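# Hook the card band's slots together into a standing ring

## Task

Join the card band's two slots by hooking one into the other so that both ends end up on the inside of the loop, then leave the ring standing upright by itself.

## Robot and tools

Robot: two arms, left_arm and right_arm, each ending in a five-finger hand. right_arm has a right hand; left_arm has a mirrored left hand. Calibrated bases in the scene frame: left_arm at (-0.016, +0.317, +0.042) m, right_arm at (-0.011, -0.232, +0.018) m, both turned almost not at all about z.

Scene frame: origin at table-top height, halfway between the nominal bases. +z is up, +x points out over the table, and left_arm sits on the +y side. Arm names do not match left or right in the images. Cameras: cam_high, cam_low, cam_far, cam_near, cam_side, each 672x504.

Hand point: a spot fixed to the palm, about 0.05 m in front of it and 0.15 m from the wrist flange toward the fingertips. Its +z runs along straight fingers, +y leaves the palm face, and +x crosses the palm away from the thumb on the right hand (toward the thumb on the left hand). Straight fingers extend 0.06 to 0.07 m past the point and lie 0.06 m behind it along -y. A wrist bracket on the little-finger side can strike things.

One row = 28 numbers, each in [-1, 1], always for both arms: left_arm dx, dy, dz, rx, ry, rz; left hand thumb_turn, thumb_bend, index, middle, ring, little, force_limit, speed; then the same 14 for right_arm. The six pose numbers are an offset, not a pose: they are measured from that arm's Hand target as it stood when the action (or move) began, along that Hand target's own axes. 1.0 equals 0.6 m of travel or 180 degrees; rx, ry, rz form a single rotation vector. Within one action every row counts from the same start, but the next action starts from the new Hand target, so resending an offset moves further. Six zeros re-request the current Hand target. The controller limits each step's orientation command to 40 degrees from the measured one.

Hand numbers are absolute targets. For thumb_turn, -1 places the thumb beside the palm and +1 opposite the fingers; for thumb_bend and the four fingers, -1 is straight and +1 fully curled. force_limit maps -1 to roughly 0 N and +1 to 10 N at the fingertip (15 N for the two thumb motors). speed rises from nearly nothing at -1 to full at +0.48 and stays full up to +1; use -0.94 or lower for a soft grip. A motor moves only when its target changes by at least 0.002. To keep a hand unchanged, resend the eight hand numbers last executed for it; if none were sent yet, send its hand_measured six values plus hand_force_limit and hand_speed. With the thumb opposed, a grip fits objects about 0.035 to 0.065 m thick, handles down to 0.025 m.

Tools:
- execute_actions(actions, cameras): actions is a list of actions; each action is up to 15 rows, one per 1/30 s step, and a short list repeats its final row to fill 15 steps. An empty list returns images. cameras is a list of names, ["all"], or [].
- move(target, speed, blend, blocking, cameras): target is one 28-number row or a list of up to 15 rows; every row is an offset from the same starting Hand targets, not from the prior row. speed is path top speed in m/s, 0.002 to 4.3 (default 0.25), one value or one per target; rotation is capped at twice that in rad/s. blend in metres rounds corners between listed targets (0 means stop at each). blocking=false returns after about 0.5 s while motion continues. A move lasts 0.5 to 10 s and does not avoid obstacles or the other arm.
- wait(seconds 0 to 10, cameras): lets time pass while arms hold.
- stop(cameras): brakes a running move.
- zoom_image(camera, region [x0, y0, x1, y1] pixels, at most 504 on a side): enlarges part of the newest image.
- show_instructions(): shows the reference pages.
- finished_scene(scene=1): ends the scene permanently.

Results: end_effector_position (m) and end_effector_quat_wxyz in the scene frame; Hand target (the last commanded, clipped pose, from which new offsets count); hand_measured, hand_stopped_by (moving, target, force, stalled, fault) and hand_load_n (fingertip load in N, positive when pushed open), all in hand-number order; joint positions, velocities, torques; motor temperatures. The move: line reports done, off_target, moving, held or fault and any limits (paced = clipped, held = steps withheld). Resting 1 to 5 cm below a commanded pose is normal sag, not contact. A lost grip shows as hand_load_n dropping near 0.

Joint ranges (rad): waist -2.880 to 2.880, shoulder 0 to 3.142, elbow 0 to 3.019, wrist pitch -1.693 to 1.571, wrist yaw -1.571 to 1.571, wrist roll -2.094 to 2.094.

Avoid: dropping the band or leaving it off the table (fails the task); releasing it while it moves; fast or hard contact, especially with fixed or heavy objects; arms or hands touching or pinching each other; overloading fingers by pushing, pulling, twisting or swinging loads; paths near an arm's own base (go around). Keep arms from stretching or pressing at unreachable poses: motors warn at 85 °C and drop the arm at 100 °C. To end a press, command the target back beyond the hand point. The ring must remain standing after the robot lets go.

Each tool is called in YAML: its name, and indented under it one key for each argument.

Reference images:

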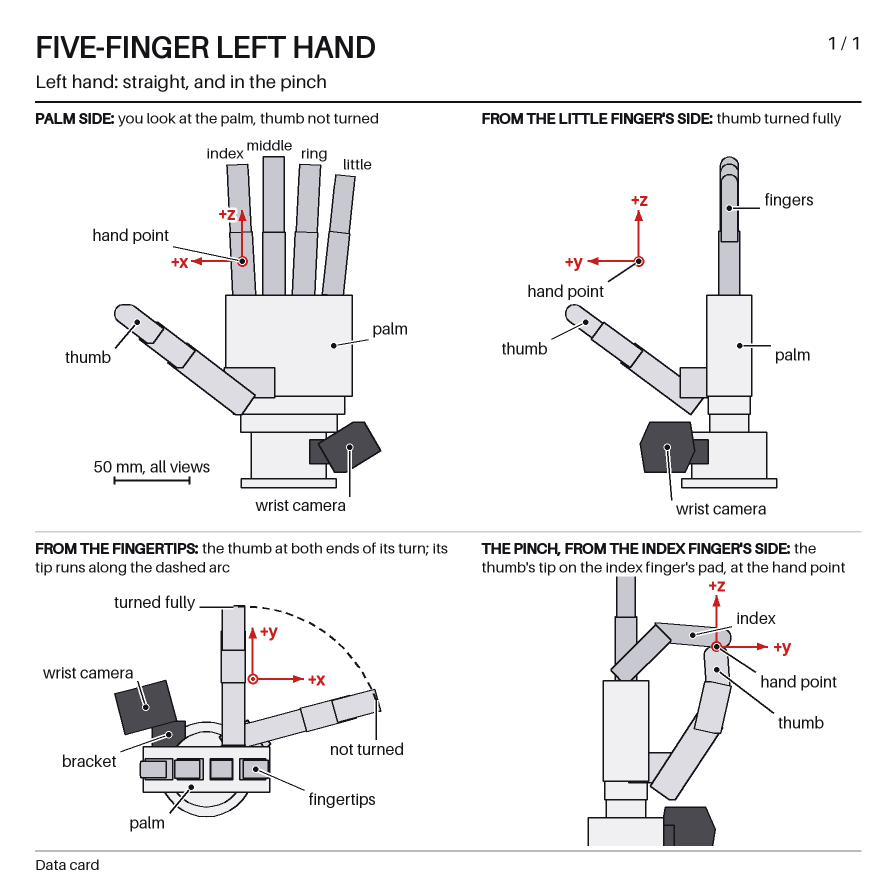

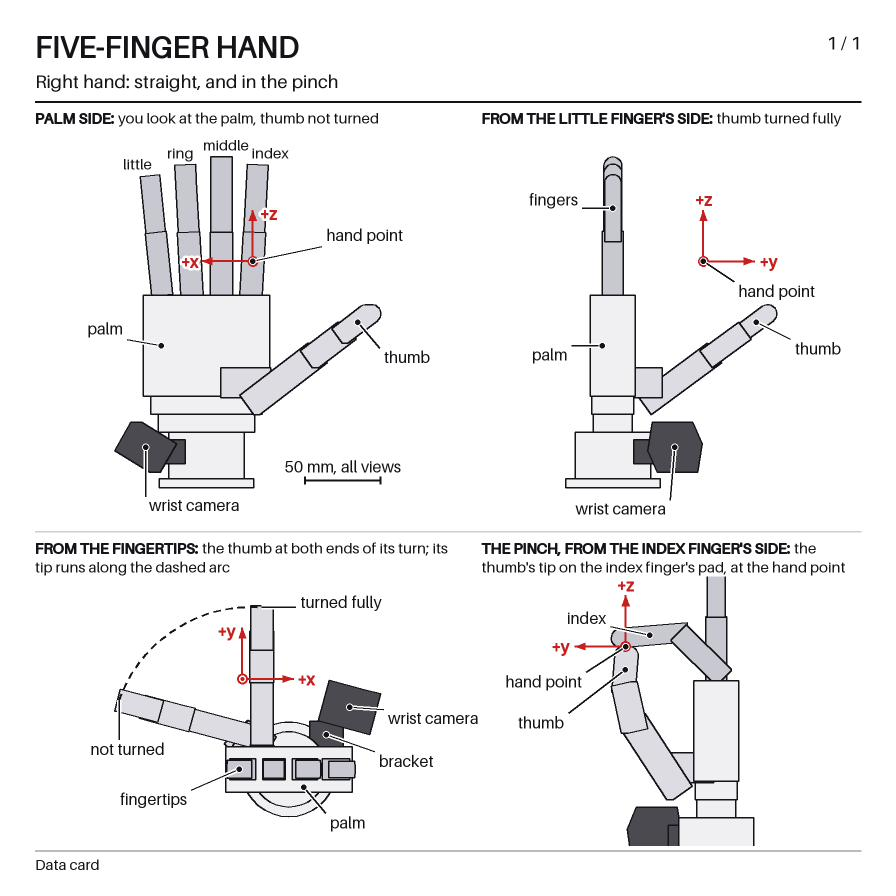

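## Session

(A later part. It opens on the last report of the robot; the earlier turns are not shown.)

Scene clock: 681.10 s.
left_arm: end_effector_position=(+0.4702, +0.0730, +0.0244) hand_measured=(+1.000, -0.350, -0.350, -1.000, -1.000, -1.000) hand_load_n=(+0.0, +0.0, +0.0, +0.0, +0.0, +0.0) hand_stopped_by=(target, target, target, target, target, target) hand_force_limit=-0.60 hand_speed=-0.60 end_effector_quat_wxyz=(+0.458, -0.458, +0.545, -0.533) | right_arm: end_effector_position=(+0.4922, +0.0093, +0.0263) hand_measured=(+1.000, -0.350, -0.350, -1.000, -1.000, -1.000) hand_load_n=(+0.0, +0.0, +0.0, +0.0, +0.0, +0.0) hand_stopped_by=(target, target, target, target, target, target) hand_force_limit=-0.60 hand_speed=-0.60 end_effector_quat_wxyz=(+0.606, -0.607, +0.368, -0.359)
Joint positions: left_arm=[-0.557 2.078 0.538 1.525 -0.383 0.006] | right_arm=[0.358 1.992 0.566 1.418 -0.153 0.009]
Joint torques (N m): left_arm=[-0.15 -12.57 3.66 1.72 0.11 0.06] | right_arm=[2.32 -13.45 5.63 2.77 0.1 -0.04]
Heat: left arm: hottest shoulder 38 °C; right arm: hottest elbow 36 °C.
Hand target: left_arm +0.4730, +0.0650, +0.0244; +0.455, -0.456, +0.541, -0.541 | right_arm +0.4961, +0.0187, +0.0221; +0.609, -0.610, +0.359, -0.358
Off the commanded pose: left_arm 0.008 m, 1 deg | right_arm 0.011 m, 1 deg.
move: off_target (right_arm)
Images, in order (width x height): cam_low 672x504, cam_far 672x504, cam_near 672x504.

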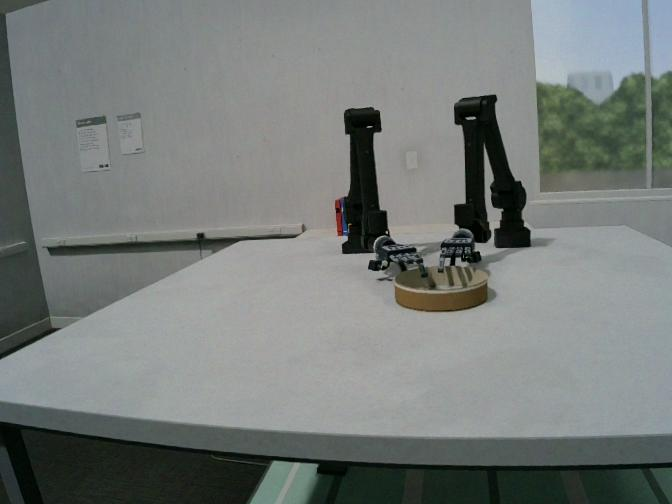

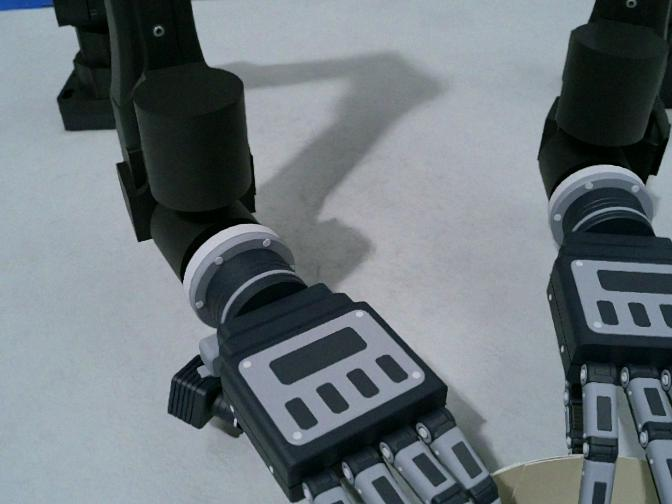

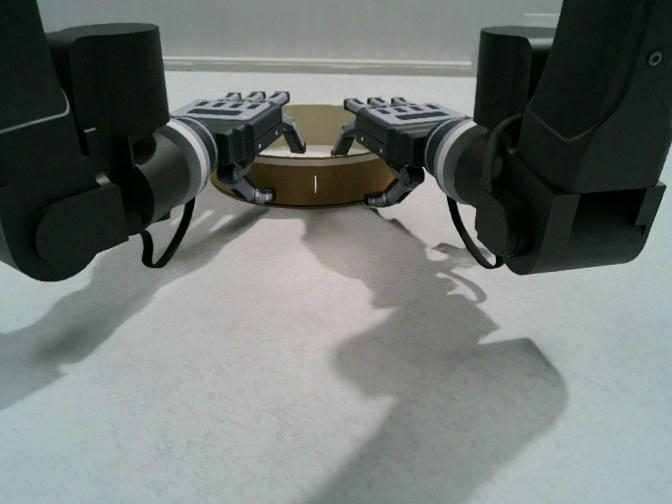

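move:
  target:
    - [0,-0.1,0,0,0,0,1,-0.35,-0.35,-1,-1,-1,-0.6,-0.6,0,-0.1,0,0,0,0,1,-0.35,-0.35,-1,-1,-1,-0.6,-0.6]
    - [0,-0.25,0,0,0,0,1,-0.35,-0.35,-1,-1,-1,-0.6,-0.6,0,-0.25,0,0,0,0,1,-0.35,-0.35,-1,-1,-1,-0.6,-0.6]
    - [-0.1,-0.27,-0.2,0,0,0,1,-0.35,-0.35,-1,-1,-1,-0.6,-0.6,0.1,-0.27,-0.2,0,0,0,1,-0.35,-0.35,-1,-1,-1,-0.6,-0.6]
  speed: [0.05,0.12,0.15]
  blend: [0.01,0.02,0]
  cameras: ["all"]

zoom_image:
  camera: "cam_near"
  region: [190, 90, 450, 250]

zoom_image:
  camera: "cam_far"
  region: [420, 380, 672, 504]

zoom_image:
  camera: "cam_low"
  region: [360, 230, 510, 330]

Scene clock: 692.43 s.
left_arm: end_effector_position=(+0.3637, +0.1422, +0.1798) hand_measured=(+1.000, -0.350, -0.350, -1.000, -1.000, -1.000) hand_load_n=(+0.0, +0.0, +0.0, +0.0, +0.0, +0.0) hand_stopped_by=(target, target, target, target, target, target) hand_force_limit=-0.60 hand_speed=-0.60 end_effector_quat_wxyz=(+0.453, -0.454, +0.549, -0.536) | right_arm: end_effector_position=(+0.4240, -0.0853, +0.1884) hand_measured=(+1.000, -0.350, -0.350, -1.000, -1.000, -1.000) hand_load_n=(+0.0, +0.0, -0.5, +0.0, +0.0, +0.0) hand_stopped_by=(target, target, target, target, target, target) hand_force_limit=-0.60 hand_speed=-0.60 end_effector_quat_wxyz=(+0.615, -0.608, +0.355, -0.355)
Joint positions: left_arm=[-0.526 1.091 0.207 0.869 -0.338 0.006] | right_arm=[0.102 1.201 0.377 0.833 -0.435 0.009]
Joint torques (N m): left_arm=[1.38 -5.77 7.17 0.9 0.21 0.07] | right_arm=[-0.26 -8.41 7.76 1.83 0.03 -0.04]
Heat: left arm: hottest shoulder 37 °C; right arm: hottest elbow 36 °C.
Hand target: left_arm +0.3654, +0.1446, +0.1866; +0.455, -0.456, +0.542, -0.540 | right_arm +0.4206, -0.0918, +0.1844; +0.609, -0.610, +0.359, -0.358
Off the commanded pose: left_arm 0.007 m, 1 deg | right_arm 0.009 m, 1 deg.
move: done

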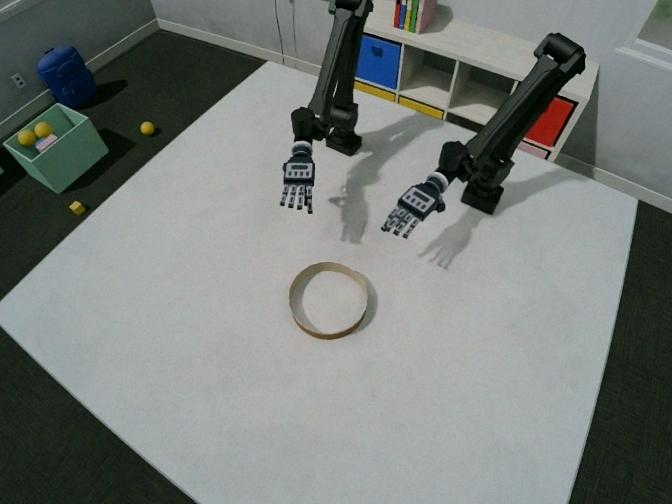

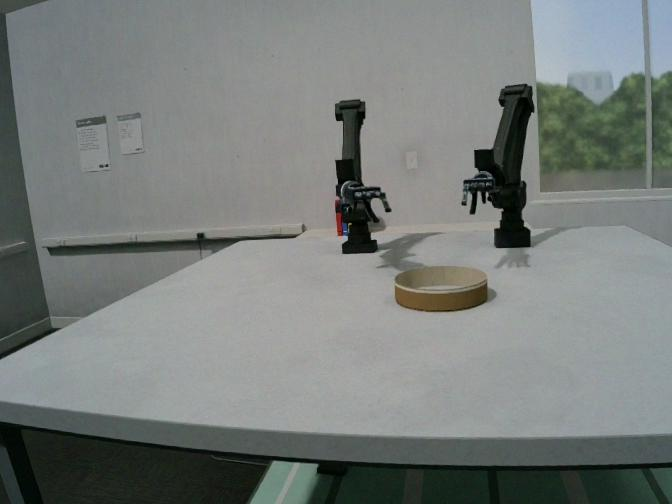

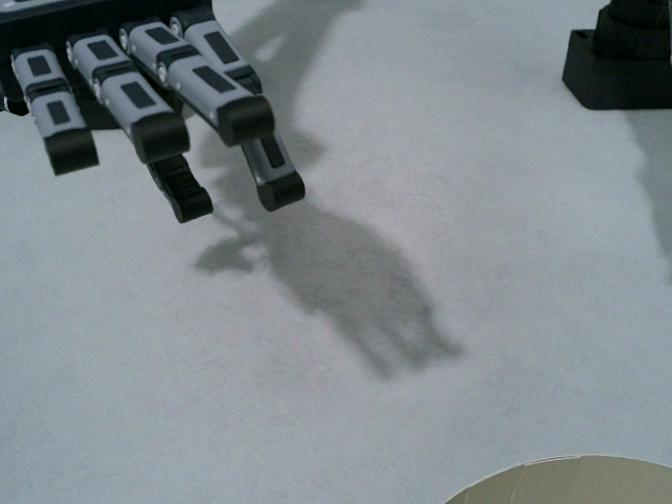

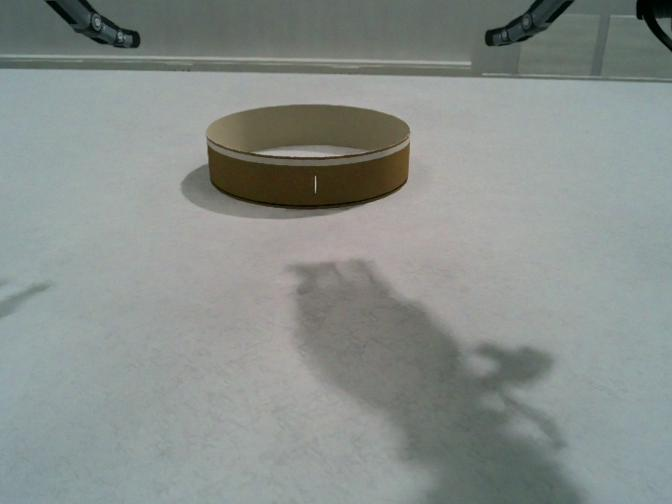

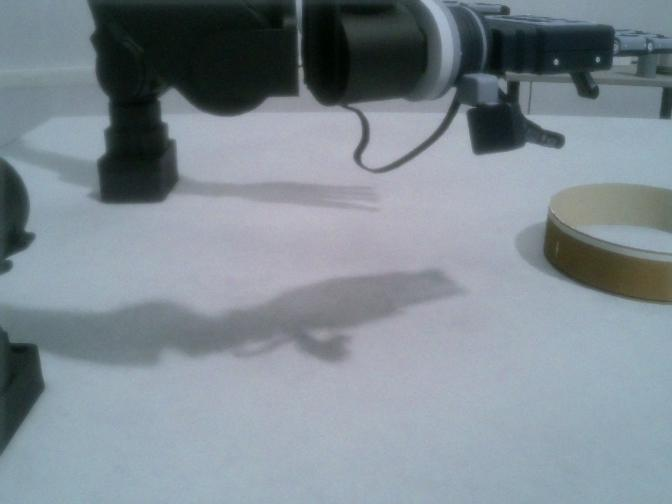

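Scaled by 1.938 from the camera's 672x504 image, which has a finer 960x720 frame.

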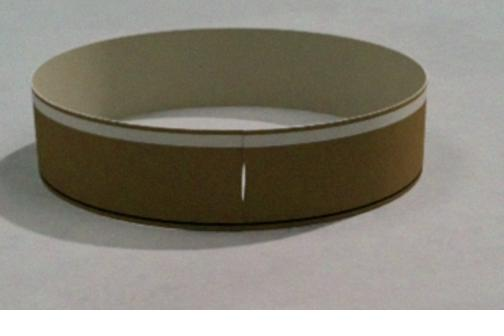

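Scaled by 2.000 from the camera's 672x504 image, which has a finer 960x720 frame.

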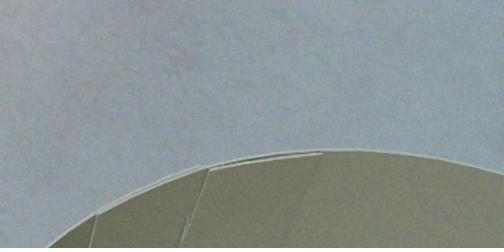

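Scaled by 3.360 from the camera's 672x504 image, which has a finer 960x720 frame.

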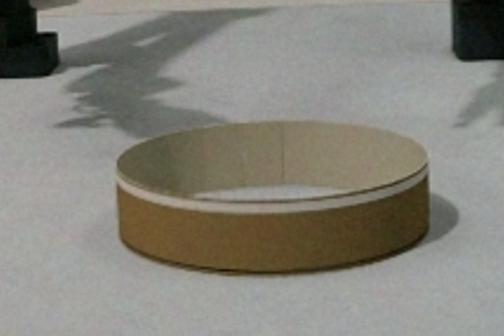

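finished_scene:

The scene is finished: the task was done.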